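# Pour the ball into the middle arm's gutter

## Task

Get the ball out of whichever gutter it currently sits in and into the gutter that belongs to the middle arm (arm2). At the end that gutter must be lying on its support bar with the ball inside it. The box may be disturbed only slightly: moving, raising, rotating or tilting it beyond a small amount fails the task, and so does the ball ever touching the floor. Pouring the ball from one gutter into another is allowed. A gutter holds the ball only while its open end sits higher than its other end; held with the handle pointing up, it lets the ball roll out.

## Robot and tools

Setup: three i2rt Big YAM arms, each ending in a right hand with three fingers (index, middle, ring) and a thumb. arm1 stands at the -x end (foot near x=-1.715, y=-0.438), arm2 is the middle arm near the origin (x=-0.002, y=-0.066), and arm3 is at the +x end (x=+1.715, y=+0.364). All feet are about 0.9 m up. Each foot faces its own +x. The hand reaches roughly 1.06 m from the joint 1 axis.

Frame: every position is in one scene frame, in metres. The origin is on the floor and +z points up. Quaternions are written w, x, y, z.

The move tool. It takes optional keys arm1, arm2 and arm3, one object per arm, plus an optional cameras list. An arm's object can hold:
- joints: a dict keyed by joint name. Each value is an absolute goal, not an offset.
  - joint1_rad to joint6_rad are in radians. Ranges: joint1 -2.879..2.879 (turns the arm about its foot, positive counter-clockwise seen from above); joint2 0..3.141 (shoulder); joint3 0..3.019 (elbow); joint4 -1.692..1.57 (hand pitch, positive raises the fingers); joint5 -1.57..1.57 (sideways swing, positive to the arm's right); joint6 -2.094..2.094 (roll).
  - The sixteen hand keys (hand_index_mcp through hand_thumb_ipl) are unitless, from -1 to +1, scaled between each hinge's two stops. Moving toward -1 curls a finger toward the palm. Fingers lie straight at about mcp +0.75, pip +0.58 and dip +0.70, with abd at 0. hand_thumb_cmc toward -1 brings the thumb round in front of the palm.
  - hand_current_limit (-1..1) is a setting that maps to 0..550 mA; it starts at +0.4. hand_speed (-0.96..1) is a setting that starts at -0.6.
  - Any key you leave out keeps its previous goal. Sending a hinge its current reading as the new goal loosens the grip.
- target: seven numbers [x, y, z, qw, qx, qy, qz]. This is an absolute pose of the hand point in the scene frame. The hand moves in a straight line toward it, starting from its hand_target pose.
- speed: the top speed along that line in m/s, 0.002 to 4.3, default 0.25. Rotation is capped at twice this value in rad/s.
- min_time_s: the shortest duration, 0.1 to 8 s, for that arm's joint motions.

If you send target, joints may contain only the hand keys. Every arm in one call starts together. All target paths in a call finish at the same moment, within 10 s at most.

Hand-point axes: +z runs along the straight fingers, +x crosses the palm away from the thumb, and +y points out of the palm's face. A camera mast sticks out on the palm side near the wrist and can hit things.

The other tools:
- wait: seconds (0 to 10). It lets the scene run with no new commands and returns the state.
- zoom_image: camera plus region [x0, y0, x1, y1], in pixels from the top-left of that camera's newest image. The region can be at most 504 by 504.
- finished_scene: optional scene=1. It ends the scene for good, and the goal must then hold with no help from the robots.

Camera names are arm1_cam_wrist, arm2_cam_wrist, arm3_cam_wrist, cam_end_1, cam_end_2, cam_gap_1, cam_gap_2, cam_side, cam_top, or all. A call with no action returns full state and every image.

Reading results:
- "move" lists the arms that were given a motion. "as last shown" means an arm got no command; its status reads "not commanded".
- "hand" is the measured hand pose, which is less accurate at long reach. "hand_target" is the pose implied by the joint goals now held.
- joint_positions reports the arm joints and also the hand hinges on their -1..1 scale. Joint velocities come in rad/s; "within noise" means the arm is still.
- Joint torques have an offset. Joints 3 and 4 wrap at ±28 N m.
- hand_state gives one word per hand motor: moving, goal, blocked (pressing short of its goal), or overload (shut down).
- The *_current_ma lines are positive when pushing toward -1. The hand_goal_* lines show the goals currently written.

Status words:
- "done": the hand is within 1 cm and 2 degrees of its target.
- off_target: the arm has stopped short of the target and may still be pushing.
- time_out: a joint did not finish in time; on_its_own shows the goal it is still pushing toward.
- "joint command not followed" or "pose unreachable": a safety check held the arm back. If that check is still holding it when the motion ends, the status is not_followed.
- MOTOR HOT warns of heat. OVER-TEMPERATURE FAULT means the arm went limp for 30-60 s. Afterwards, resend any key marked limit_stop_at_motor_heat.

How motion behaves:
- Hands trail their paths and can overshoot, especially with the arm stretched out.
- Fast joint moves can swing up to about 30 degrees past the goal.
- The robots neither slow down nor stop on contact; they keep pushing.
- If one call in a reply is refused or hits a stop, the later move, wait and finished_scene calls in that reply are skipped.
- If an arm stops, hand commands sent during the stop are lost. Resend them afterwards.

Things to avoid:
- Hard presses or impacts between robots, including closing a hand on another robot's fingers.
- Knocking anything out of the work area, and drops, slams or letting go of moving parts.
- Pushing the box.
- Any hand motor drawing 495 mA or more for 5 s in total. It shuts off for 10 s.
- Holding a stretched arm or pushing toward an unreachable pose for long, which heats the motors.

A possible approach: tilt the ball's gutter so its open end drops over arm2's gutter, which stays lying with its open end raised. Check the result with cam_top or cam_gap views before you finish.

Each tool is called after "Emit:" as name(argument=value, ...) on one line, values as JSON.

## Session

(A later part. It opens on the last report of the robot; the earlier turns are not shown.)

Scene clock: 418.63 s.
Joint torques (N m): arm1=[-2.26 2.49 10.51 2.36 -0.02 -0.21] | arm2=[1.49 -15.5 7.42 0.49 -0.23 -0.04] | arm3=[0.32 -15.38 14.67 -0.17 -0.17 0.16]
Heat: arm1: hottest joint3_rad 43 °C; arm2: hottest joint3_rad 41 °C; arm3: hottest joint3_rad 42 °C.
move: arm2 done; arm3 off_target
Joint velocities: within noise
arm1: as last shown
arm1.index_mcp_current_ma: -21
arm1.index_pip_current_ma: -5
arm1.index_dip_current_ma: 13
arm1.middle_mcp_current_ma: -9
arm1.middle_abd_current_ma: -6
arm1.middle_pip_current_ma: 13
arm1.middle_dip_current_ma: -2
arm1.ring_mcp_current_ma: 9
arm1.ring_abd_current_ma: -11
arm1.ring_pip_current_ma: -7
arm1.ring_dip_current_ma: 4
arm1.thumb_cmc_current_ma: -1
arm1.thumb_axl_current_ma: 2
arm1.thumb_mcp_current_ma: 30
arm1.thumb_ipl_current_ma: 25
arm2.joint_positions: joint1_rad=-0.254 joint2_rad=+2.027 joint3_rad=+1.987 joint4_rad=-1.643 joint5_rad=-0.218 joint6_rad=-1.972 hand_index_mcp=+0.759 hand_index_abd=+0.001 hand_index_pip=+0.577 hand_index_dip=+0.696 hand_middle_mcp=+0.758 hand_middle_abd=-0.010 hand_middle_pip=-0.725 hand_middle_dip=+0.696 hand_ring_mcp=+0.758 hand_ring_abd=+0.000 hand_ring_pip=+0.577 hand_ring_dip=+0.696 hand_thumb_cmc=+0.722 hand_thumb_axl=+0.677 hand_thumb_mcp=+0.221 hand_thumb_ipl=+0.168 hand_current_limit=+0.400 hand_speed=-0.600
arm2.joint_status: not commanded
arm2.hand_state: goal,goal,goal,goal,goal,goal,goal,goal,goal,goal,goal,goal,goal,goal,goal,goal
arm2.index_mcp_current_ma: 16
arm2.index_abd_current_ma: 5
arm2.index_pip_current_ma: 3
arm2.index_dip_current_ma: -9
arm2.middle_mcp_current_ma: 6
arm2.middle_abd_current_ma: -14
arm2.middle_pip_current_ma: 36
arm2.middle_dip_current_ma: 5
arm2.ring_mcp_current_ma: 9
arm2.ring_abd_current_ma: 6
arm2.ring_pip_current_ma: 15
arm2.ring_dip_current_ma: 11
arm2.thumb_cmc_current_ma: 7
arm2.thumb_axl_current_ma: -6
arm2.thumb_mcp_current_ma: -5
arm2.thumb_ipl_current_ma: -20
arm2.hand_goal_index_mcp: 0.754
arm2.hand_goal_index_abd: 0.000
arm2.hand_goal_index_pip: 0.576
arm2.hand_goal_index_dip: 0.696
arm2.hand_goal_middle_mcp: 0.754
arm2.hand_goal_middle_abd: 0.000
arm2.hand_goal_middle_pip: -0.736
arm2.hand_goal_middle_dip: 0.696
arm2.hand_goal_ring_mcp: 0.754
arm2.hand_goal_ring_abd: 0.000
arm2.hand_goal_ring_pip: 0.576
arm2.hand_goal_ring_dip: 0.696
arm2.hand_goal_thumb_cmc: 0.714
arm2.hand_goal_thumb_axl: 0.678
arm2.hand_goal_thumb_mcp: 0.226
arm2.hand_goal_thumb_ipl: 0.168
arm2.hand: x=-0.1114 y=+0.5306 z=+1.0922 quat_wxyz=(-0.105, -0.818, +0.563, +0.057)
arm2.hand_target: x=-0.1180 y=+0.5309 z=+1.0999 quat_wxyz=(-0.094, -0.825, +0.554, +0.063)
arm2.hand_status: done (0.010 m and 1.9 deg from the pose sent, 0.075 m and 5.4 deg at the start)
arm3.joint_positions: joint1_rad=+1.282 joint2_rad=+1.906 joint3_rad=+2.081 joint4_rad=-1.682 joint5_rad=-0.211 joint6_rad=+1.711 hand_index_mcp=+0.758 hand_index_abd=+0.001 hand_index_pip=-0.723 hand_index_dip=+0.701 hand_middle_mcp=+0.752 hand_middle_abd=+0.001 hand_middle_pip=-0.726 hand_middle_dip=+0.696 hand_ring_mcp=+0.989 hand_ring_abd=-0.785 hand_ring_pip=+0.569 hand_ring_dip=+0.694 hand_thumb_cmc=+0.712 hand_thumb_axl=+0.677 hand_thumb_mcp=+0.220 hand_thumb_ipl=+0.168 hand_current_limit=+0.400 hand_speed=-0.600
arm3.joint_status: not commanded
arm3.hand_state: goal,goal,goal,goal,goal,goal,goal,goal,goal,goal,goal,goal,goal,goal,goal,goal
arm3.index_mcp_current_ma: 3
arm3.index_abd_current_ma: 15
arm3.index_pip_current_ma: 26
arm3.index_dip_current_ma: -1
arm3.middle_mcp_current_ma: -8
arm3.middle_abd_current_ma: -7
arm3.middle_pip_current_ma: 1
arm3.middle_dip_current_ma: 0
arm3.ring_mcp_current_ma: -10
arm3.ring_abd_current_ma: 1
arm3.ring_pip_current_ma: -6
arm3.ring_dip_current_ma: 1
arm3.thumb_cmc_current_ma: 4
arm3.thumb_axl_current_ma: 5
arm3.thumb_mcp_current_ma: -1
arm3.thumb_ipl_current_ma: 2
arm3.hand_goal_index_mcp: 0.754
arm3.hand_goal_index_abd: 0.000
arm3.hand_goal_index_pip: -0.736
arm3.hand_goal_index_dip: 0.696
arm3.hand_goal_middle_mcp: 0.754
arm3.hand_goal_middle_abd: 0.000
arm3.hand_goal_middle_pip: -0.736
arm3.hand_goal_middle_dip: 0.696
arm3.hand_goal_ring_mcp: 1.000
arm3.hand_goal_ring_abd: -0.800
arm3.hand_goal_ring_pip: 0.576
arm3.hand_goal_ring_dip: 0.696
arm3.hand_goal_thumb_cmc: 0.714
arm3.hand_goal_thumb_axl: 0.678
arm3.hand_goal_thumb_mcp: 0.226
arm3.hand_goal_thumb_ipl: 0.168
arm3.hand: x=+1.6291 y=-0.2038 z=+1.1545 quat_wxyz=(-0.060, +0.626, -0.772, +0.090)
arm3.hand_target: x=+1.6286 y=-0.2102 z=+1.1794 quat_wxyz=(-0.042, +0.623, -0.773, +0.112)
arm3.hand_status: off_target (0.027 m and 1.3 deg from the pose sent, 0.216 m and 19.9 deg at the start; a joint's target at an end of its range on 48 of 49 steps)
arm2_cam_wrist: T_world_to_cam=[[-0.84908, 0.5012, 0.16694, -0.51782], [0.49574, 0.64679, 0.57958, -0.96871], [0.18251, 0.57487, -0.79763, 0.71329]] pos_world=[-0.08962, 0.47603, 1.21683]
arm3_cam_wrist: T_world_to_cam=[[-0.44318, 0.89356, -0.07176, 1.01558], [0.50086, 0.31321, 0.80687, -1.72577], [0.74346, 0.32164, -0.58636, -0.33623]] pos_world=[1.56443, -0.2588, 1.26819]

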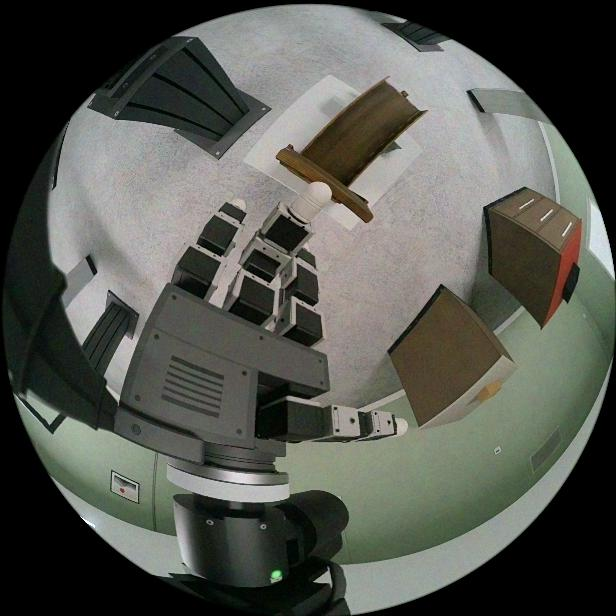

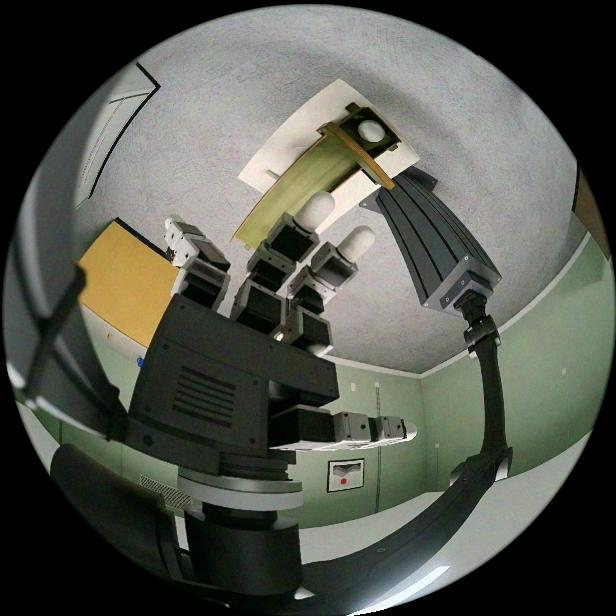

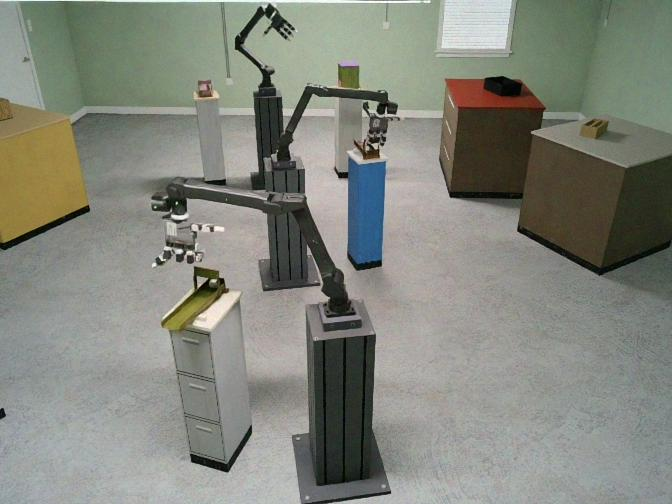

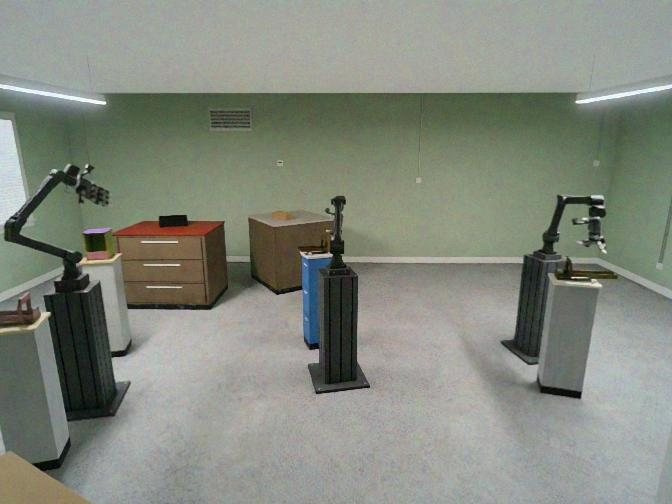

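Emit:
move(arm3={"target": [1.6183, -0.212, 1.05, 0.0693, -0.6083, 0.7856, -0.0895], "speed": 0.2}, arm2={"target": [-0.118, 0.534, 1.052, -0.0944, -0.8285, 0.5484, 0.0625], "speed": 0.2}, cameras=["arm2_cam_wrist", "arm3_cam_wrist"])

Emit:
zoom_image(camera="arm3_cam_wrist", region=[240, 60, 440, 260])

Emit:
zoom_image(camera="arm2_cam_wrist", region=[200, 80, 400, 280])

Scene clock: 441.90 s.
Joint torques (N m): arm1=[-2.2 2.32 10.47 2.26 0 -0.16] | arm2=[1.2 -14.92 7.05 0.5 -0.19 -0.05] | arm3=[0.09 -14.56 10.17 0.35 -0.24 0.15]
Heat: arm1: hottest joint3_rad 44 °C; arm2: hottest joint3_rad 43 °C; arm3: hottest joint3_rad 44 °C.
move: arm2 done; arm3 done
Joint velocities: within noise
arm1: as last shown
arm1.index_mcp_current_ma: 3
arm1.index_abd_current_ma: -10
arm1.index_pip_current_ma: -22
arm1.middle_mcp_current_ma: -18
arm1.middle_abd_current_ma: 6
arm1.middle_pip_current_ma: 2
arm1.middle_dip_current_ma: -10
arm1.ring_mcp_current_ma: 11
arm1.ring_abd_current_ma: -7
arm1.ring_pip_current_ma: 16
arm1.ring_dip_current_ma: 7
arm1.thumb_cmc_current_ma: 1
arm1.thumb_axl_current_ma: 10
arm1.thumb_mcp_current_ma: 7
arm1.thumb_ipl_current_ma: 15
arm2.joint_positions: joint1_rad=-0.253 joint2_rad=+2.044 joint3_rad=+1.907 joint4_rad=-1.535 joint5_rad=-0.218 joint6_rad=-1.985 hand_index_mcp=+0.759 hand_index_abd=+0.001 hand_index_pip=+0.577 hand_index_dip=+0.696 hand_middle_mcp=+0.758 hand_middle_abd=-0.010 hand_middle_pip=-0.728 hand_middle_dip=+0.691 hand_ring_mcp=+0.758 hand_ring_abd=+0.000 hand_ring_pip=+0.577 hand_ring_dip=+0.696 hand_thumb_cmc=+0.722 hand_thumb_axl=+0.677 hand_thumb_mcp=+0.221 hand_thumb_ipl=+0.168 hand_current_limit=+0.400 hand_speed=-0.600
arm2.joint_status: not commanded
arm2.hand_state: goal,goal,goal,goal,goal,goal,goal,goal,goal,goal,goal,goal,goal,goal,goal,goal
arm2.index_mcp_current_ma: 16
arm2.index_abd_current_ma: 6
arm2.index_pip_current_ma: 8
arm2.index_dip_current_ma: 1
arm2.middle_mcp_current_ma: 7
arm2.middle_abd_current_ma: -15
arm2.middle_pip_current_ma: 13
arm2.middle_dip_current_ma: -15
arm2.ring_mcp_current_ma: 1
arm2.ring_abd_current_ma: 2
arm2.ring_pip_current_ma: 14
arm2.ring_dip_current_ma: 5
arm2.thumb_cmc_current_ma: -1
arm2.thumb_axl_current_ma: -3
arm2.thumb_mcp_current_ma: -12
arm2.thumb_ipl_current_ma: -7
arm2.hand_goal_index_mcp: 0.754
arm2.hand_goal_index_abd: 0.000
arm2.hand_goal_index_pip: 0.576
arm2.hand_goal_index_dip: 0.696
arm2.hand_goal_middle_mcp: 0.754
arm2.hand_goal_middle_abd: 0.000
arm2.hand_goal_middle_pip: -0.736
arm2.hand_goal_middle_dip: 0.696
arm2.hand_goal_ring_mcp: 0.754
arm2.hand_goal_ring_abd: 0.000
arm2.hand_goal_ring_pip: 0.576
arm2.hand_goal_ring_dip: 0.696
arm2.hand_goal_thumb_cmc: 0.714
arm2.hand_goal_thumb_axl: 0.678
arm2.hand_goal_thumb_mcp: 0.226
arm2.hand_goal_thumb_ipl: 0.168
arm2.hand: x=-0.1112 y=+0.5338 z=+1.0510 quat_wxyz=(-0.099, -0.822, +0.557, +0.061)
arm2.hand_target: x=-0.1179 y=+0.5340 z=+1.0519 quat_wxyz=(-0.094, -0.828, +0.548, +0.062)
arm2.hand_status: done (0.007 m and 1.4 deg from the pose sent, 0.041 m and 2.5 deg at the start)
arm3.joint_positions: joint1_rad=+1.265 joint2_rad=+1.952 joint3_rad=+1.856 joint4_rad=-1.450 joint5_rad=-0.220 joint6_rad=+1.721 hand_index_mcp=+0.752 hand_index_abd=+0.001 hand_index_pip=-0.723 hand_index_dip=+0.701 hand_middle_mcp=+0.752 hand_middle_abd=+0.001 hand_middle_pip=-0.726 hand_middle_dip=+0.696 hand_ring_mcp=+0.989 hand_ring_abd=-0.785 hand_ring_pip=+0.569 hand_ring_dip=+0.694 hand_thumb_cmc=+0.712 hand_thumb_axl=+0.677 hand_thumb_mcp=+0.220 hand_thumb_ipl=+0.168 hand_current_limit=+0.400 hand_speed=-0.600
arm3.joint_status: not commanded
arm3.hand_state: goal,goal,goal,goal,goal,goal,goal,goal,goal,goal,goal,goal,goal,goal,goal,goal
arm3.index_mcp_current_ma: -4
arm3.index_abd_current_ma: 8
arm3.index_pip_current_ma: 26
arm3.index_dip_current_ma: 1
arm3.middle_mcp_current_ma: -4
arm3.middle_abd_current_ma: -7
arm3.middle_pip_current_ma: 6
arm3.middle_dip_current_ma: 4
arm3.ring_mcp_current_ma: -17
arm3.ring_abd_current_ma: -2
arm3.ring_pip_current_ma: -7
arm3.ring_dip_current_ma: 1
arm3.thumb_cmc_current_ma: 7
arm3.thumb_axl_current_ma: 4
arm3.thumb_mcp_current_ma: -3
arm3.thumb_ipl_current_ma: 2
arm3.hand_goal_index_mcp: 0.754
arm3.hand_goal_index_abd: 0.000
arm3.hand_goal_index_pip: -0.736
arm3.hand_goal_index_dip: 0.696
arm3.hand_goal_middle_mcp: 0.754
arm3.hand_goal_middle_abd: 0.000
arm3.hand_goal_middle_pip: -0.736
arm3.hand_goal_middle_dip: 0.696
arm3.hand_goal_ring_mcp: 1.000
arm3.hand_goal_ring_abd: -0.800
arm3.hand_goal_ring_pip: 0.576
arm3.hand_goal_ring_dip: 0.696
arm3.hand_goal_thumb_cmc: 0.714
arm3.hand_goal_thumb_axl: 0.678
arm3.hand_goal_thumb_mcp: 0.226
arm3.hand_goal_thumb_ipl: 0.168
arm3.hand: x=+1.6211 y=-0.2095 z=+1.0433 quat_wxyz=(-0.076, +0.614, -0.782, +0.080)
arm3.hand_target: x=+1.6184 y=-0.2119 z=+1.0501 quat_wxyz=(-0.069, +0.608, -0.786, +0.089)
arm3.hand_status: done (0.008 m and 1.6 deg from the pose sent, 0.105 m and 2.7 deg at the start)
arm2_cam_wrist: T_world_to_cam=[[-0.85554, 0.48766, 0.17392, -0.51323], [0.4874, 0.64527, 0.58828, -0.9562], [0.17465, 0.58806, -0.78974, 0.66231]] pos_world=[-0.08871, 0.47781, 1.17482]
arm3_cam_wrist: T_world_to_cam=[[-0.4189, 0.90702, -0.04291, 0.94256], [0.49806, 0.26903, 0.82436, -1.65327], [0.75925, 0.32395, -0.56444, -0.44158]] pos_world=[1.55353, -0.2671, 1.1541]

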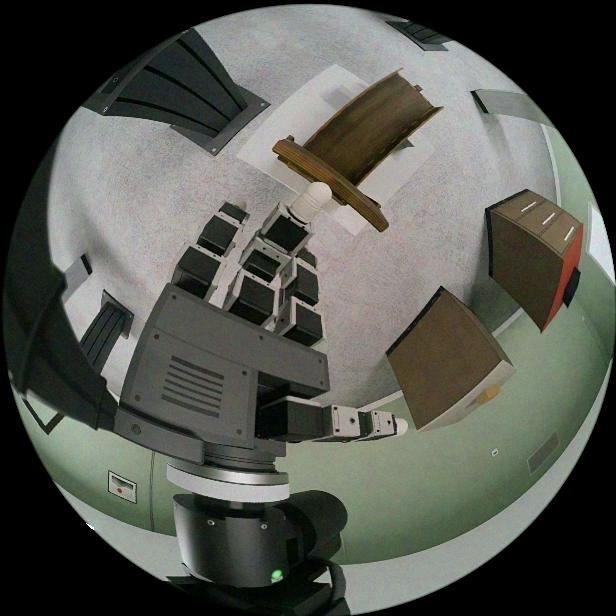

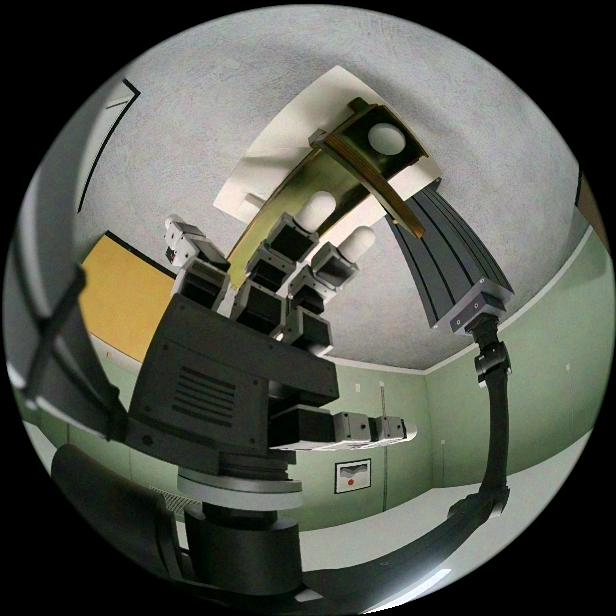

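Scaled by 2.520 from the camera's image (finer frame: 880x880).

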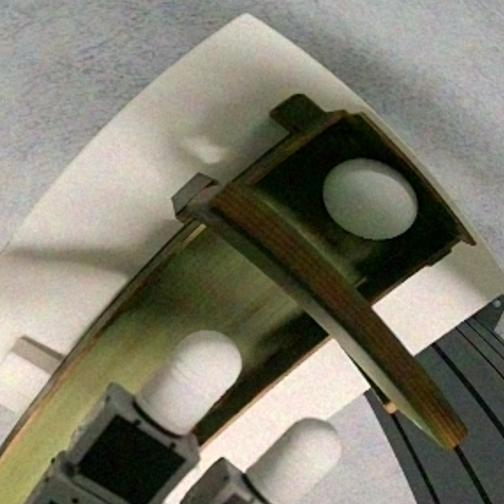

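Scaled by 2.520 from the camera's image (finer frame: 880x880).

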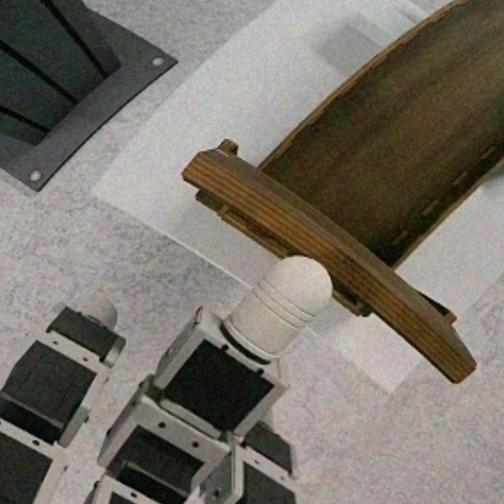

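Emit:
move(arm3={"target": [1.615, -0.210, 0.987, 0.0636, -0.6054, 0.7890, -0.0829], "speed": 0.15}, arm2={"target": [-0.119, 0.5421, 1.0155, -0.0803, -0.8348, 0.5421, 0.0522], "speed": 0.15, "joints": {"hand_index_mcp": 0.89, "hand_ring_mcp": 0.89}}, cameras=["arm2_cam_wrist", "arm3_cam_wrist", "cam_side"])

Emit:
zoom_image(camera="arm3_cam_wrist", region=[260, 60, 440, 240])

Emit:
zoom_image(camera="arm2_cam_wrist", region=[220, 80, 400, 260])

Emit:
zoom_image(camera="cam_side", region=[530, 190, 650, 310])

Scene clock: 521.20 s.
Joint torques (N m): arm1=[-2.14 2.61 10.71 2.32 -0.03 -0.13] | arm2=[1.26 -15.62 7.13 0.51 -0.14 -0.04] | arm3=[0.15 -15.03 9.83 0.39 0.1 0.16]
Heat: arm1: hottest joint3_rad 44 °C; arm2: hottest joint3_rad 42 °C; arm3: hottest joint3_rad 40 °C.
move: arm2 done; arm3 done
Joint velocities: within noise
arm1: as last shown
arm1.index_mcp_current_ma: 4
arm1.index_abd_current_ma: -12
arm1.index_pip_current_ma: -15
arm1.index_dip_current_ma: 30
arm1.middle_mcp_current_ma: -10
arm1.middle_abd_current_ma: 14
arm1.middle_pip_current_ma: -2
arm1.middle_dip_current_ma: 3
arm1.ring_mcp_current_ma: 14
arm1.ring_abd_current_ma: -11
arm1.ring_pip_current_ma: -12
arm1.ring_dip_current_ma: 2
arm1.thumb_cmc_current_ma: -7
arm1.thumb_axl_current_ma: 22
arm1.thumb_mcp_current_ma: 9
arm1.thumb_ipl_current_ma: 17
arm2.joint_positions: joint1_rad=-0.241 joint2_rad=+2.084 joint3_rad=+1.880 joint4_rad=-1.460 joint5_rad=-0.185 joint6_rad=-1.989 hand_index_mcp=+0.885 hand_index_abd=+0.001 hand_index_pip=+0.569 hand_index_dip=+0.690 hand_middle_mcp=+0.758 hand_middle_abd=-0.010 hand_middle_pip=-0.728 hand_middle_dip=+0.696 hand_ring_mcp=+0.884 hand_ring_abd=+0.000 hand_ring_pip=+0.568 hand_ring_dip=+0.688 hand_thumb_cmc=+0.721 hand_thumb_axl=+0.677 hand_thumb_mcp=+0.221 hand_thumb_ipl=+0.168 hand_current_limit=+0.400 hand_speed=-0.600
arm2.joint_status: all done
arm2.hand_state: goal,goal,goal,goal,goal,goal,goal,goal,goal,goal,goal,goal,goal,goal,goal,goal
arm2.index_mcp_current_ma: -4
arm2.index_abd_current_ma: 12
arm2.index_pip_current_ma: -2
arm2.index_dip_current_ma: -13
arm2.middle_mcp_current_ma: 6
arm2.middle_abd_current_ma: -13
arm2.middle_pip_current_ma: 17
arm2.middle_dip_current_ma: -7
arm2.ring_mcp_current_ma: -17
arm2.ring_abd_current_ma: -6
arm2.ring_pip_current_ma: -12
arm2.ring_dip_current_ma: -5
arm2.thumb_cmc_current_ma: 9
arm2.thumb_axl_current_ma: -8
arm2.thumb_mcp_current_ma: -4
arm2.thumb_ipl_current_ma: -4
arm2.hand_goal_index_mcp: 0.890
arm2.hand_goal_index_abd: 0.000
arm2.hand_goal_index_pip: 0.576
arm2.hand_goal_index_dip: 0.696
arm2.hand_goal_middle_mcp: 0.754
arm2.hand_goal_middle_abd: 0.000
arm2.hand_goal_middle_pip: -0.736
arm2.hand_goal_middle_dip: 0.696
arm2.hand_goal_ring_mcp: 0.890
arm2.hand_goal_ring_abd: 0.000
arm2.hand_goal_ring_pip: 0.576
arm2.hand_goal_ring_dip: 0.696
arm2.hand_goal_thumb_cmc: 0.714
arm2.hand_goal_thumb_axl: 0.678
arm2.hand_goal_thumb_mcp: 0.226
arm2.hand_goal_thumb_ipl: 0.168
arm2.hand: x=-0.1131 y=+0.5410 z=+1.0118 quat_wxyz=(-0.088, -0.829, +0.550, +0.049)
arm2.hand_target: x=-0.1190 y=+0.5421 z=+1.0156 quat_wxyz=(-0.080, -0.835, +0.542, +0.052)
arm2.hand_status: done (0.007 m and 1.5 deg from the pose sent, 0.037 m and 3.3 deg at the start)
arm3.joint_positions: joint1_rad=+1.265 joint2_rad=+1.975 joint3_rad=+1.734 joint4_rad=-1.297 joint5_rad=-0.210 joint6_rad=+1.729 hand_index_mcp=+0.752 hand_index_abd=+0.001 hand_index_pip=-0.723 hand_index_dip=+0.701 hand_middle_mcp=+0.752 hand_middle_abd=+0.001 hand_middle_pip=-0.726 hand_middle_dip=+0.696 hand_ring_mcp=+0.989 hand_ring_abd=-0.785 hand_ring_pip=+0.569 hand_ring_dip=+0.694 hand_thumb_cmc=+0.712 hand_thumb_axl=+0.677 hand_thumb_mcp=+0.220 hand_thumb_ipl=+0.168 hand_current_limit=+0.400 hand_speed=-0.600
arm3.joint_status: not commanded
arm3.hand_state: goal,goal,goal,goal,goal,goal,goal,goal,goal,goal,goal,goal,goal,goal,goal,goal
arm3.index_mcp_current_ma: 1
arm3.index_abd_current_ma: 11
arm3.index_pip_current_ma: 17
arm3.index_dip_current_ma: 0
arm3.middle_mcp_current_ma: -6
arm3.middle_abd_current_ma: -2
arm3.middle_pip_current_ma: 3
arm3.middle_dip_current_ma: 4
arm3.ring_mcp_current_ma: -21
arm3.ring_abd_current_ma: 0
arm3.ring_pip_current_ma: -16
arm3.ring_dip_current_ma: -5
arm3.thumb_cmc_current_ma: 6
arm3.thumb_axl_current_ma: 5
arm3.thumb_mcp_current_ma: -3
arm3.thumb_ipl_current_ma: -2
arm3.hand_goal_index_mcp: 0.754
arm3.hand_goal_index_abd: 0.000
arm3.hand_goal_index_pip: -0.736
arm3.hand_goal_index_dip: 0.696
arm3.hand_goal_middle_mcp: 0.754
arm3.hand_goal_middle_abd: 0.000
arm3.hand_goal_middle_pip: -0.736
arm3.hand_goal_middle_dip: 0.696
arm3.hand_goal_ring_mcp: 1.000
arm3.hand_goal_ring_abd: -0.800
arm3.hand_goal_ring_pip: 0.576
arm3.hand_goal_ring_dip: 0.696
arm3.hand_goal_thumb_cmc: 0.714
arm3.hand_goal_thumb_axl: 0.678
arm3.hand_goal_thumb_mcp: 0.226
arm3.hand_goal_thumb_ipl: 0.168
arm3.hand: x=+1.6196 y=-0.2079 z=+0.9839 quat_wxyz=(-0.070, +0.611, -0.784, +0.079)
arm3.hand_target: x=+1.6151 y=-0.2100 z=+0.9871 quat_wxyz=(-0.064, +0.605, -0.789, +0.083)
arm3.hand_status: done (0.006 m and 1.3 deg from the pose sent, 0.057 m and 1.9 deg at the start)
arm2_cam_wrist: T_world_to_cam=[[-0.87009, 0.46949, 0.15005, -0.47913], [0.45556, 0.64981, 0.60845, -0.96332], [0.18815, 0.59776, -0.77928, 0.6132]] pos_world=[-0.09341, 0.48438, 1.13587]
arm3_cam_wrist: T_world_to_cam=[[-0.41236, 0.91003, -0.04254, 0.9277], [0.50852, 0.26867, 0.81806, -1.61484], [0.75589, 0.31571, -0.57355, -0.4618]] pos_world=[1.55279, -0.26458, 1.09564]

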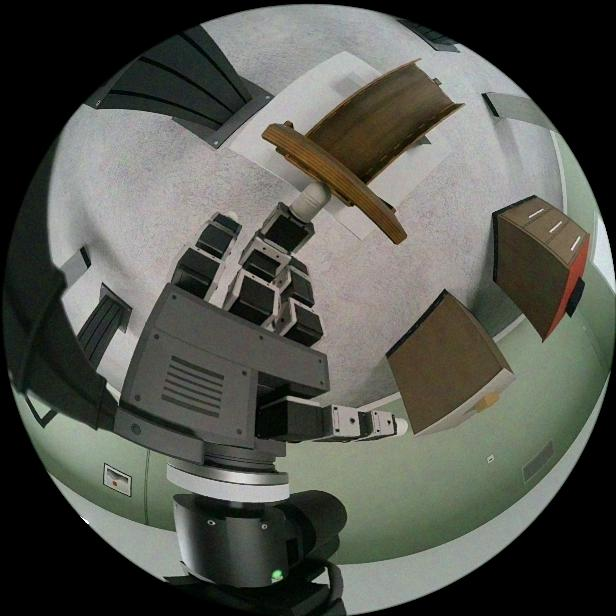

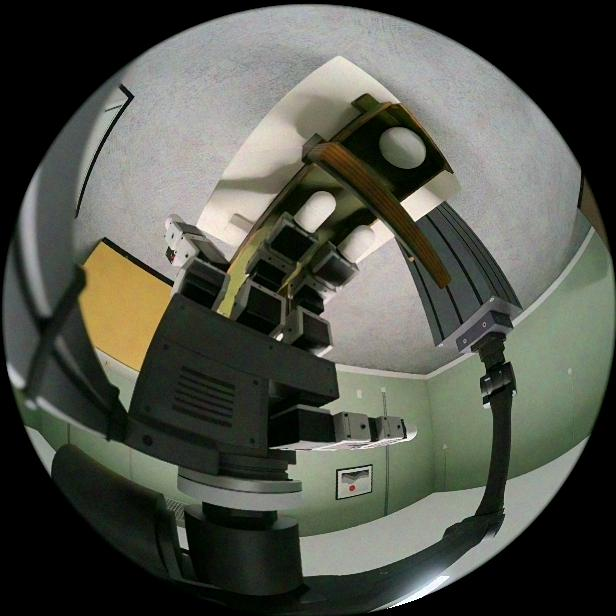

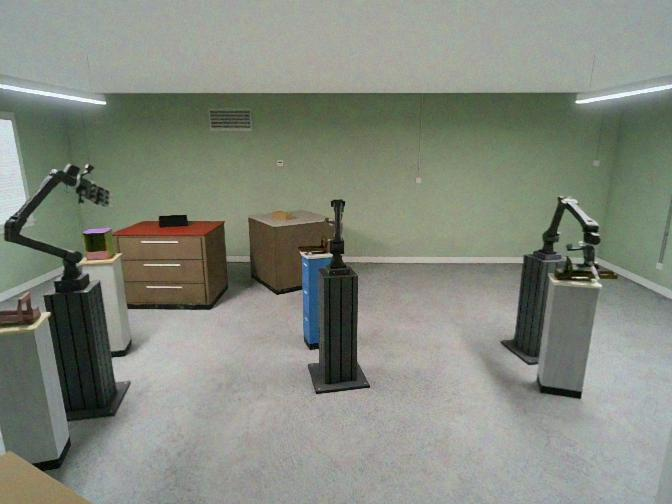

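Scaled by 2.800 from the camera's image (finer frame: 880x880).

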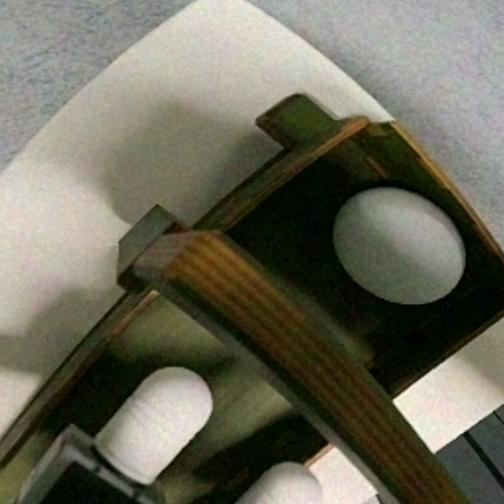

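Scaled by 2.800 from the camera's image (finer frame: 880x880).

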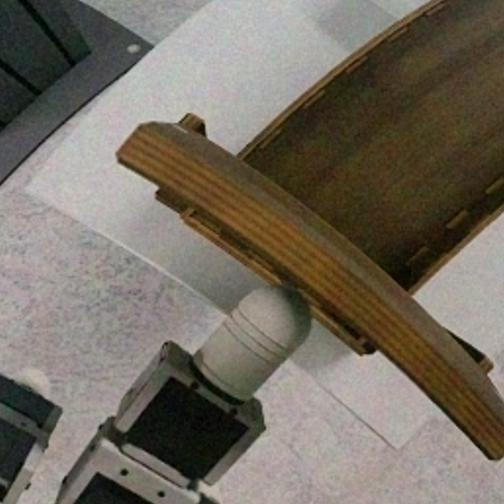

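Scaled by 4.200 from the camera's image (finer frame: 960x720).

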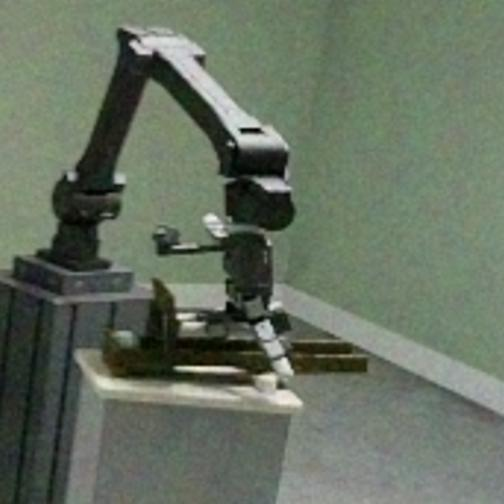

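Emit:
zoom_image(camera="arm3_cam_wrist", region=[350, 180, 470, 300])

Emit:
zoom_image(camera="arm2_cam_wrist", region=[300, 150, 420, 270])

Scaled by 4.200 from the camera's image (finer frame: 880x880).

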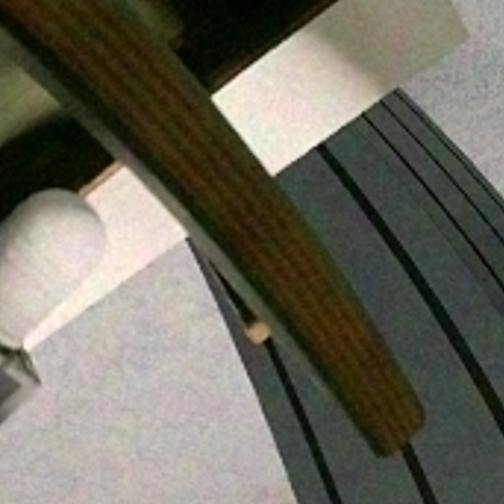

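Scaled by 4.200 from the camera's image (finer frame: 880x880).

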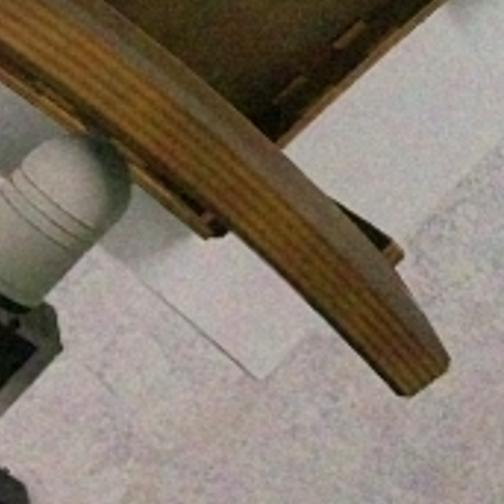

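Emit:
move(arm3={"target": [1.566, -0.1995, 0.983, 0.0636, -0.6054, 0.7890, -0.0829], "speed": 0.1}, arm2={"target": [-0.160, 0.5238, 1.016, -0.0803, -0.8348, 0.5421, 0.0522], "speed": 0.1, "joints": {"hand_middle_pip": -0.518}}, cameras=["arm2_cam_wrist", "arm3_cam_wrist"])

Emit:
zoom_image(camera="arm3_cam_wrist", region=[260, 100, 460, 300])

Emit:
zoom_image(camera="arm2_cam_wrist", region=[200, 80, 420, 300])

Scene clock: 556.47 s.
Joint torques (N m): arm1=[-2.32 2.43 10.52 2.14 -0.02 -0.18] | arm2=[0.56 -16.44 6.74 0.43 -0.28 0.12] | arm3=[0.73 -15.38 9.28 0.27 -0.04 -0.04]
Heat: arm1: hottest joint3_rad 44 °C; arm2: hottest joint3_rad 42 °C; arm3: hottest joint3_rad 38 °C.
move: arm2 off_target; arm3 done
Joint velocities: within noise
arm1.joint_positions: joint1_rad=+0.864 joint2_rad=+0.529 joint3_rad=+1.326 joint4_rad=-1.322 joint5_rad=+0.060 joint6_rad=+1.059 hand_index_mcp=+0.755 hand_index_abd=+0.000 hand_index_pip=+0.577 hand_index_dip=+0.696 hand_middle_mcp=+0.756 hand_middle_abd=+0.000 hand_middle_pip=+0.577 hand_middle_dip=+0.696 hand_ring_mcp=+0.756 hand_ring_abd=+0.000 hand_ring_pip=+0.577 hand_ring_dip=+0.696 hand_thumb_cmc=+0.716 hand_thumb_axl=+0.677 hand_thumb_mcp=+0.226 hand_thumb_ipl=+0.168 hand_current_limit=+0.400 hand_speed=-0.600
arm1.joint_status: not commanded
arm1.hand_state: goal,goal,goal,goal,goal,goal,goal,goal,goal,goal,goal,goal,goal,goal,goal,goal
arm1.index_mcp_current_ma: 7
arm1.index_abd_current_ma: -2
arm1.index_pip_current_ma: 5
arm1.index_dip_current_ma: 17
arm1.middle_mcp_current_ma: 9
arm1.middle_abd_current_ma: 4
arm1.middle_pip_current_ma: -4
arm1.middle_dip_current_ma: -7
arm1.ring_mcp_current_ma: 0
arm1.ring_abd_current_ma: -23
arm1.ring_pip_current_ma: -11
arm1.ring_dip_current_ma: -4
arm1.thumb_cmc_current_ma: 0
arm1.thumb_axl_current_ma: 22
arm1.thumb_mcp_current_ma: 11
arm1.thumb_ipl_current_ma: 11
arm1.hand_goal_index_mcp: 0.754
arm1.hand_goal_index_abd: 0.000
arm1.hand_goal_index_pip: 0.576
arm1.hand_goal_index_dip: 0.696
arm1.hand_goal_middle_mcp: 0.754
arm1.hand_goal_middle_abd: 0.000
arm1.hand_goal_middle_pip: 0.576
arm1.hand_goal_middle_dip: 0.696
arm1.hand_goal_ring_mcp: 0.754
arm1.hand_goal_ring_abd: 0.000
arm1.hand_goal_ring_pip: 0.576
arm1.hand_goal_ring_dip: 0.696
arm1.hand_goal_thumb_cmc: 0.714
arm1.hand_goal_thumb_axl: 0.678
arm1.hand_goal_thumb_mcp: 0.226
arm1.hand_goal_thumb_ipl: 0.168
arm1.hand: x=-1.5225 y=-0.2909 z=+1.4702 quat_wxyz=(-0.116, +0.620, +0.608, +0.482)
arm1.hand_target: x=-1.5239 y=-0.2937 z=+1.4811 quat_wxyz=(-0.119, +0.616, +0.603, +0.493)
arm1.hand_status: not commanded
arm2.joint_positions: joint1_rad=-0.168 joint2_rad=+2.049 joint3_rad=+1.802 joint4_rad=-1.417 joint5_rad=-0.186 joint6_rad=-1.939 hand_index_mcp=+0.885 hand_index_abd=+0.001 hand_index_pip=+0.569 hand_index_dip=+0.690 hand_middle_mcp=+0.768 hand_middle_abd=-0.010 hand_middle_pip=-0.511 hand_middle_dip=+0.696 hand_ring_mcp=+0.883 hand_ring_abd=+0.000 hand_ring_pip=+0.568 hand_ring_dip=+0.688 hand_thumb_cmc=+0.721 hand_thumb_axl=+0.677 hand_thumb_mcp=+0.221 hand_thumb_ipl=+0.168 hand_current_limit=+0.400 hand_speed=-0.600
arm2.joint_status: all done
arm2.hand_state: goal,goal,goal,goal,goal,goal,goal,goal,goal,goal,goal,goal,goal,goal,goal,goal
arm2.index_mcp_current_ma: 4
arm2.index_abd_current_ma: 5
arm2.index_pip_current_ma: -19
arm2.index_dip_current_ma: -10
arm2.middle_mcp_current_ma: 20
arm2.middle_abd_current_ma: -13
arm2.middle_pip_current_ma: 18
arm2.middle_dip_current_ma: -1
arm2.ring_mcp_current_ma: -19
arm2.ring_abd_current_ma: -8
arm2.ring_pip_current_ma: 10
arm2.ring_dip_current_ma: -8
arm2.thumb_cmc_current_ma: 22
arm2.thumb_axl_current_ma: 0
arm2.thumb_mcp_current_ma: -7
arm2.thumb_ipl_current_ma: -5
arm2.hand_goal_index_mcp: 0.890
arm2.hand_goal_index_abd: 0.000
arm2.hand_goal_index_pip: 0.576
arm2.hand_goal_index_dip: 0.696
arm2.hand_goal_middle_mcp: 0.754
arm2.hand_goal_middle_abd: 0.000
arm2.hand_goal_middle_pip: -0.518
arm2.hand_goal_middle_dip: 0.696
arm2.hand_goal_ring_mcp: 0.890
arm2.hand_goal_ring_abd: 0.000
arm2.hand_goal_ring_pip: 0.576
arm2.hand_goal_ring_dip: 0.696
arm2.hand_goal_thumb_cmc: 0.714
arm2.hand_goal_thumb_axl: 0.678
arm2.hand_goal_thumb_mcp: 0.226
arm2.hand_goal_thumb_ipl: 0.168
arm2.hand: x=-0.1569 y=+0.5217 z=+1.0041 quat_wxyz=(-0.091, -0.835, +0.541, +0.044)
arm2.hand_target: x=-0.1599 y=+0.5237 z=+1.0160 quat_wxyz=(-0.080, -0.835, +0.542, +0.052)
arm2.hand_status: off_target (0.012 m and 1.5 deg from the pose sent, 0.050 m and 1.5 deg at the start)
arm3.joint_positions: joint1_rad=+1.170 joint2_rad=+1.975 joint3_rad=+1.721 joint4_rad=-1.297 joint5_rad=-0.210 joint6_rad=+1.665 hand_index_mcp=+0.752 hand_index_abd=+0.001 hand_index_pip=-0.723 hand_index_dip=+0.701 hand_middle_mcp=+0.753 hand_middle_abd=+0.001 hand_middle_pip=-0.726 hand_middle_dip=+0.696 hand_ring_mcp=+0.989 hand_ring_abd=-0.785 hand_ring_pip=+0.569 hand_ring_dip=+0.694 hand_thumb_cmc=+0.712 hand_thumb_axl=+0.677 hand_thumb_mcp=+0.220 hand_thumb_ipl=+0.168 hand_current_limit=+0.400 hand_speed=-0.600
arm3.joint_status: not commanded
arm3.hand_state: goal,goal,goal,goal,goal,goal,goal,goal,goal,goal,goal,goal,goal,goal,goal,goal
arm3.index_mcp_current_ma: -3
arm3.index_abd_current_ma: 11
arm3.index_pip_current_ma: 18
arm3.index_dip_current_ma: 5
arm3.middle_mcp_current_ma: -8
arm3.middle_abd_current_ma: -5
arm3.middle_pip_current_ma: 5
arm3.middle_dip_current_ma: -2
arm3.ring_mcp_current_ma: -21
arm3.ring_abd_current_ma: 3
arm3.ring_pip_current_ma: -14
arm3.ring_dip_current_ma: 6
arm3.thumb_cmc_current_ma: 5
arm3.thumb_axl_current_ma: 7
arm3.thumb_mcp_current_ma: -1
arm3.thumb_ipl_current_ma: -5
arm3.hand_goal_index_mcp: 0.754
arm3.hand_goal_index_abd: 0.000
arm3.hand_goal_index_pip: -0.736
arm3.hand_goal_index_dip: 0.696
arm3.hand_goal_middle_mcp: 0.754
arm3.hand_goal_middle_abd: 0.000
arm3.hand_goal_middle_pip: -0.736
arm3.hand_goal_middle_dip: 0.696
arm3.hand_goal_ring_mcp: 1.000
arm3.hand_goal_ring_abd: -0.800
arm3.hand_goal_ring_pip: 0.576
arm3.hand_goal_ring_dip: 0.696
arm3.hand_goal_thumb_cmc: 0.714
arm3.hand_goal_thumb_axl: 0.678
arm3.hand_goal_thumb_mcp: 0.226
arm3.hand_goal_thumb_ipl: 0.168
arm3.hand: x=+1.5640 y=-0.1966 z=+0.9793 quat_wxyz=(-0.068, +0.599, -0.794, +0.079)
arm3.hand_target: x=+1.5661 y=-0.1995 z=+0.9831 quat_wxyz=(-0.064, +0.605, -0.789, +0.083)
arm3.hand_status: done (0.005 m and 1.2 deg from the pose sent, 0.054 m and 1.3 deg at the start)
arm2_cam_wrist: T_world_to_cam=[[-0.88108, 0.45083, 0.14302, -0.49197], [0.4384, 0.665, 0.60463, -0.93296], [0.17748, 0.59543, -0.78356, 0.63073]] pos_world=[-0.13639, 0.46665, 1.12868]
arm3_cam_wrist: T_world_to_cam=[[-0.38318, 0.92272, -0.0419, 0.85047], [0.51857, 0.25244, 0.81692, -1.60355], [0.76437, 0.2913, -0.57522, -0.44236]] pos_world=[1.49556, -0.25109, 1.09115]

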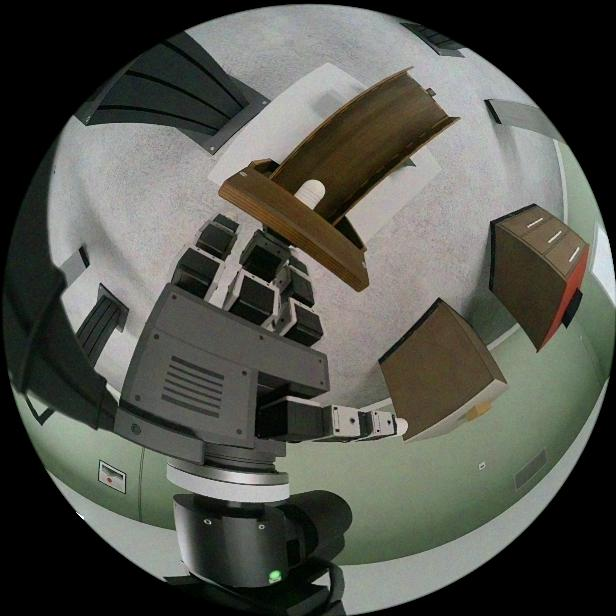

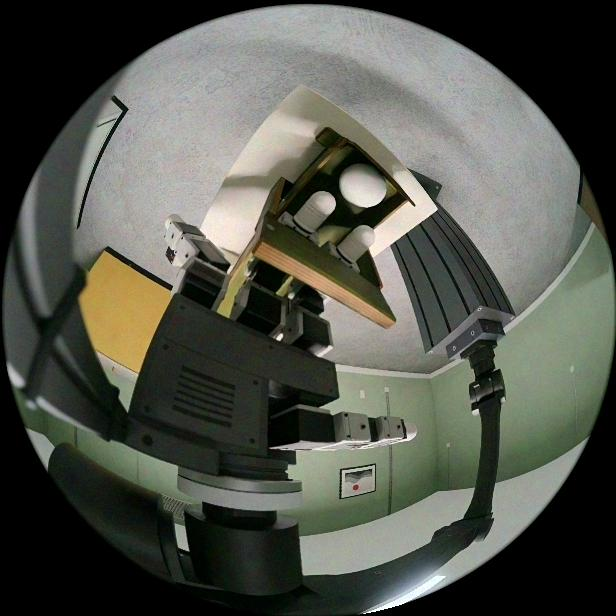

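Scaled by 2.520 from the camera's image (finer frame: 880x880).

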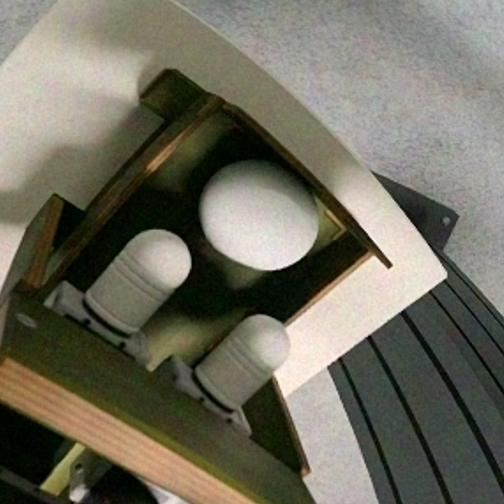

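Scaled by 2.291 from the camera's image (finer frame: 880x880).

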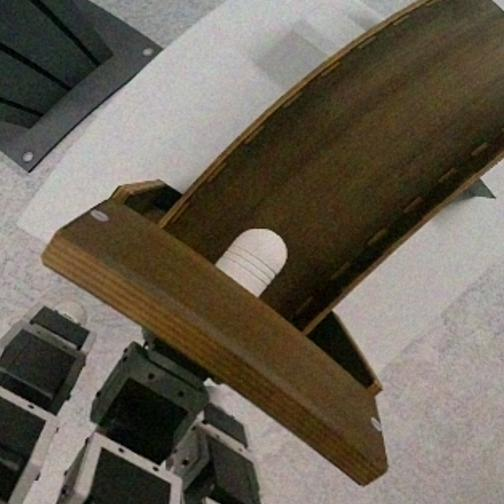

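Emit:
move(arm3={"target": [1.529, -0.1885, 0.984, 0.0636, -0.6054, 0.7890, -0.0829], "speed": 0.08}, arm2={"target": [-0.195, 0.508, 1.022, -0.0803, -0.8348, 0.5421, 0.0522], "speed": 0.08}, cameras=["arm2_cam_wrist", "arm3_cam_wrist"])

Emit:
zoom_image(camera="arm3_cam_wrist", region=[220, 100, 440, 320])

Emit:
zoom_image(camera="arm2_cam_wrist", region=[180, 80, 400, 300])

Scene clock: 571.87 s.
Joint torques (N m): arm1=[-1.79 3.14 10.58 2.24 -0.03 -0.17] | arm2=[0.97 -15.91 6.75 0.58 -0.43 0.11] | arm3=[0.44 -15.33 9.33 -0.28 -0.06 -0.06]
Heat: arm1: hottest joint3_rad 44 °C; arm2: hottest joint3_rad 42 °C; arm3: hottest joint3_rad 39 °C.
move: arm2 off_target; arm3 done
Joint velocities: within noise
arm1: as last shown
arm1.index_mcp_current_ma: -9
arm1.index_abd_current_ma: -7
arm1.index_pip_current_ma: -6
arm1.index_dip_current_ma: 0
arm1.middle_mcp_current_ma: -7
arm1.middle_abd_current_ma: 11
arm1.middle_pip_current_ma: 19
arm1.middle_dip_current_ma: 13
arm1.ring_mcp_current_ma: -13
arm1.ring_abd_current_ma: -9
arm1.ring_pip_current_ma: -8
arm1.ring_dip_current_ma: 7
arm1.thumb_cmc_current_ma: 1
arm1.thumb_axl_current_ma: -6
arm1.thumb_mcp_current_ma: 6
arm1.thumb_ipl_current_ma: 4
arm2.joint_positions: joint1_rad=-0.112 joint2_rad=+2.010 joint3_rad=+1.755 joint4_rad=-1.398 joint5_rad=-0.187 joint6_rad=-1.879 hand_index_mcp=+0.885 hand_index_abd=+0.001 hand_index_pip=+0.569 hand_index_dip=+0.690 hand_middle_mcp=+0.774 hand_middle_abd=-0.007 hand_middle_pip=-0.511 hand_middle_dip=+0.696 hand_ring_mcp=+0.883 hand_ring_abd=+0.000 hand_ring_pip=+0.568 hand_ring_dip=+0.688 hand_thumb_cmc=+0.721 hand_thumb_axl=+0.677 hand_thumb_mcp=+0.221 hand_thumb_ipl=+0.168 hand_current_limit=+0.400 hand_speed=-0.600
arm2.joint_status: not commanded
arm2.hand_state: goal,goal,goal,goal,blocked,goal,goal,goal,goal,goal,goal,goal,goal,goal,goal,goal
arm2.index_mcp_current_ma: 0
arm2.index_abd_current_ma: 9
arm2.index_pip_current_ma: -12
arm2.index_dip_current_ma: 6
arm2.middle_mcp_current_ma: 16
arm2.middle_abd_current_ma: -12
arm2.middle_pip_current_ma: 18
arm2.middle_dip_current_ma: -13
arm2.ring_mcp_current_ma: -16
arm2.ring_abd_current_ma: -8
arm2.ring_pip_current_ma: -17
arm2.ring_dip_current_ma: -4
arm2.thumb_cmc_current_ma: -6
arm2.thumb_axl_current_ma: -13
arm2.thumb_mcp_current_ma: -1
arm2.thumb_ipl_current_ma: -3
arm2.hand_goal_index_mcp: 0.890
arm2.hand_goal_index_abd: 0.000
arm2.hand_goal_index_pip: 0.576
arm2.hand_goal_index_dip: 0.696
arm2.hand_goal_middle_mcp: 0.754
arm2.hand_goal_middle_abd: 0.000
arm2.hand_goal_middle_pip: -0.518
arm2.hand_goal_middle_dip: 0.696
arm2.hand_goal_ring_mcp: 0.890
arm2.hand_goal_ring_abd: 0.000
arm2.hand_goal_ring_pip: 0.576
arm2.hand_goal_ring_dip: 0.696
arm2.hand_goal_thumb_cmc: 0.714
arm2.hand_goal_thumb_axl: 0.678
arm2.hand_goal_thumb_mcp: 0.226
arm2.hand_goal_thumb_ipl: 0.168
arm2.hand: x=-0.1893 y=+0.5071 z=+1.0089 quat_wxyz=(-0.090, -0.834, +0.543, +0.042)
arm2.hand_target: x=-0.1951 y=+0.5078 z=+1.0220 quat_wxyz=(-0.080, -0.835, +0.542, +0.052)
arm2.hand_status: off_target (0.014 m and 1.6 deg from the pose sent, 0.044 m and 1.6 deg at the start)
arm3.joint_positions: joint1_rad=+1.110 joint2_rad=+1.975 joint3_rad=+1.714 joint4_rad=-1.297 joint5_rad=-0.210 joint6_rad=+1.599 hand_index_mcp=+0.753 hand_index_abd=+0.000 hand_index_pip=-0.723 hand_index_dip=+0.701 hand_middle_mcp=+0.753 hand_middle_abd=+0.001 hand_middle_pip=-0.726 hand_middle_dip=+0.696 hand_ring_mcp=+0.989 hand_ring_abd=-0.785 hand_ring_pip=+0.569 hand_ring_dip=+0.693 hand_thumb_cmc=+0.712 hand_thumb_axl=+0.677 hand_thumb_mcp=+0.220 hand_thumb_ipl=+0.168 hand_current_limit=+0.400 hand_speed=-0.600
arm3.joint_status: not commanded
arm3.hand_state: goal,goal,goal,goal,goal,goal,goal,goal,goal,goal,goal,goal,goal,goal,goal,goal
arm3.index_mcp_current_ma: -2
arm3.index_abd_current_ma: 5
arm3.index_pip_current_ma: 18
arm3.index_dip_current_ma: -3
arm3.middle_mcp_current_ma: -9
arm3.middle_abd_current_ma: -4
arm3.middle_pip_current_ma: 0
arm3.middle_dip_current_ma: 7
arm3.ring_mcp_current_ma: -15
arm3.ring_abd_current_ma: 3
arm3.ring_pip_current_ma: -16
arm3.ring_dip_current_ma: -4
arm3.thumb_cmc_current_ma: 6
arm3.thumb_axl_current_ma: 3
arm3.thumb_mcp_current_ma: -1
arm3.thumb_ipl_current_ma: 5
arm3.hand_goal_index_mcp: 0.754
arm3.hand_goal_index_abd: 0.000
arm3.hand_goal_index_pip: -0.736
arm3.hand_goal_index_dip: 0.696
arm3.hand_goal_middle_mcp: 0.754
arm3.hand_goal_middle_abd: 0.000
arm3.hand_goal_middle_pip: -0.736
arm3.hand_goal_middle_dip: 0.696
arm3.hand_goal_ring_mcp: 1.000
arm3.hand_goal_ring_abd: -0.800
arm3.hand_goal_ring_pip: 0.576
arm3.hand_goal_ring_dip: 0.696
arm3.hand_goal_thumb_cmc: 0.714
arm3.hand_goal_thumb_axl: 0.678
arm3.hand_goal_thumb_mcp: 0.226
arm3.hand_goal_thumb_ipl: 0.168
arm3.hand: x=+1.5281 y=-0.1890 z=+0.9767 quat_wxyz=(-0.065, +0.601, -0.793, +0.081)
arm3.hand_target: x=+1.5290 y=-0.1886 z=+0.9841 quat_wxyz=(-0.063, +0.605, -0.789, +0.083)
arm3.hand_status: done (0.007 m and 0.7 deg from the pose sent, 0.036 m and 1.2 deg at the start)
arm2_cam_wrist: T_world_to_cam=[[-0.8804, 0.45353, 0.13863, -0.51135], [0.43751, 0.66396, 0.60642, -0.9134], [0.18298, 0.59454, -0.78297, 0.64994]] pos_world=[-0.1695, 0.45196, 1.13367]
arm3_cam_wrist: T_world_to_cam=[[-0.38691, 0.92092, -0.04691, 0.83984], [0.51952, 0.25974, 0.81402, -1.58201], [0.76184, 0.29059, -0.57893, -0.41129]] pos_world=[1.46017, -0.243, 1.08909]

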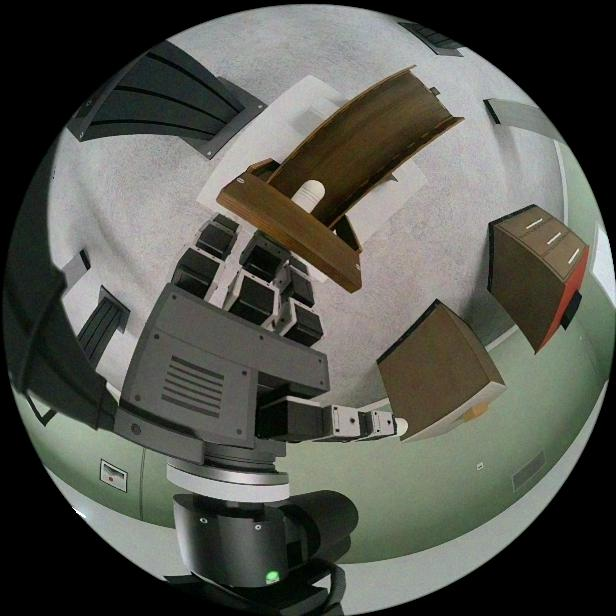

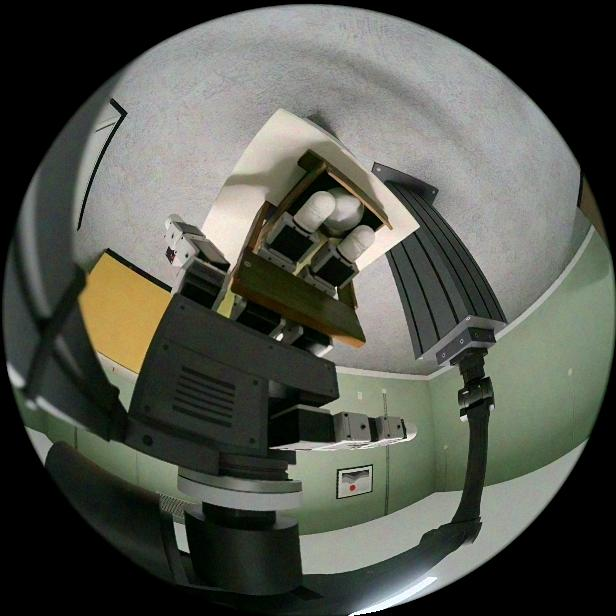

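Scaled by 2.291 from the camera's image (finer frame: 880x880).

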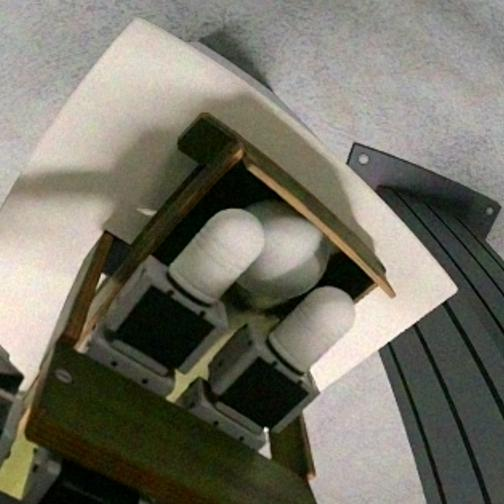

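Scaled by 2.291 from the camera's image (finer frame: 880x880).

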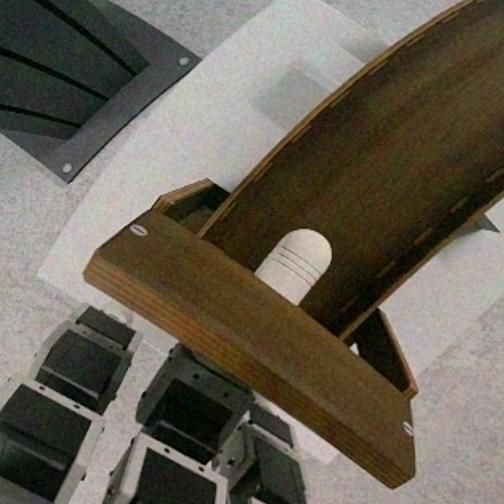

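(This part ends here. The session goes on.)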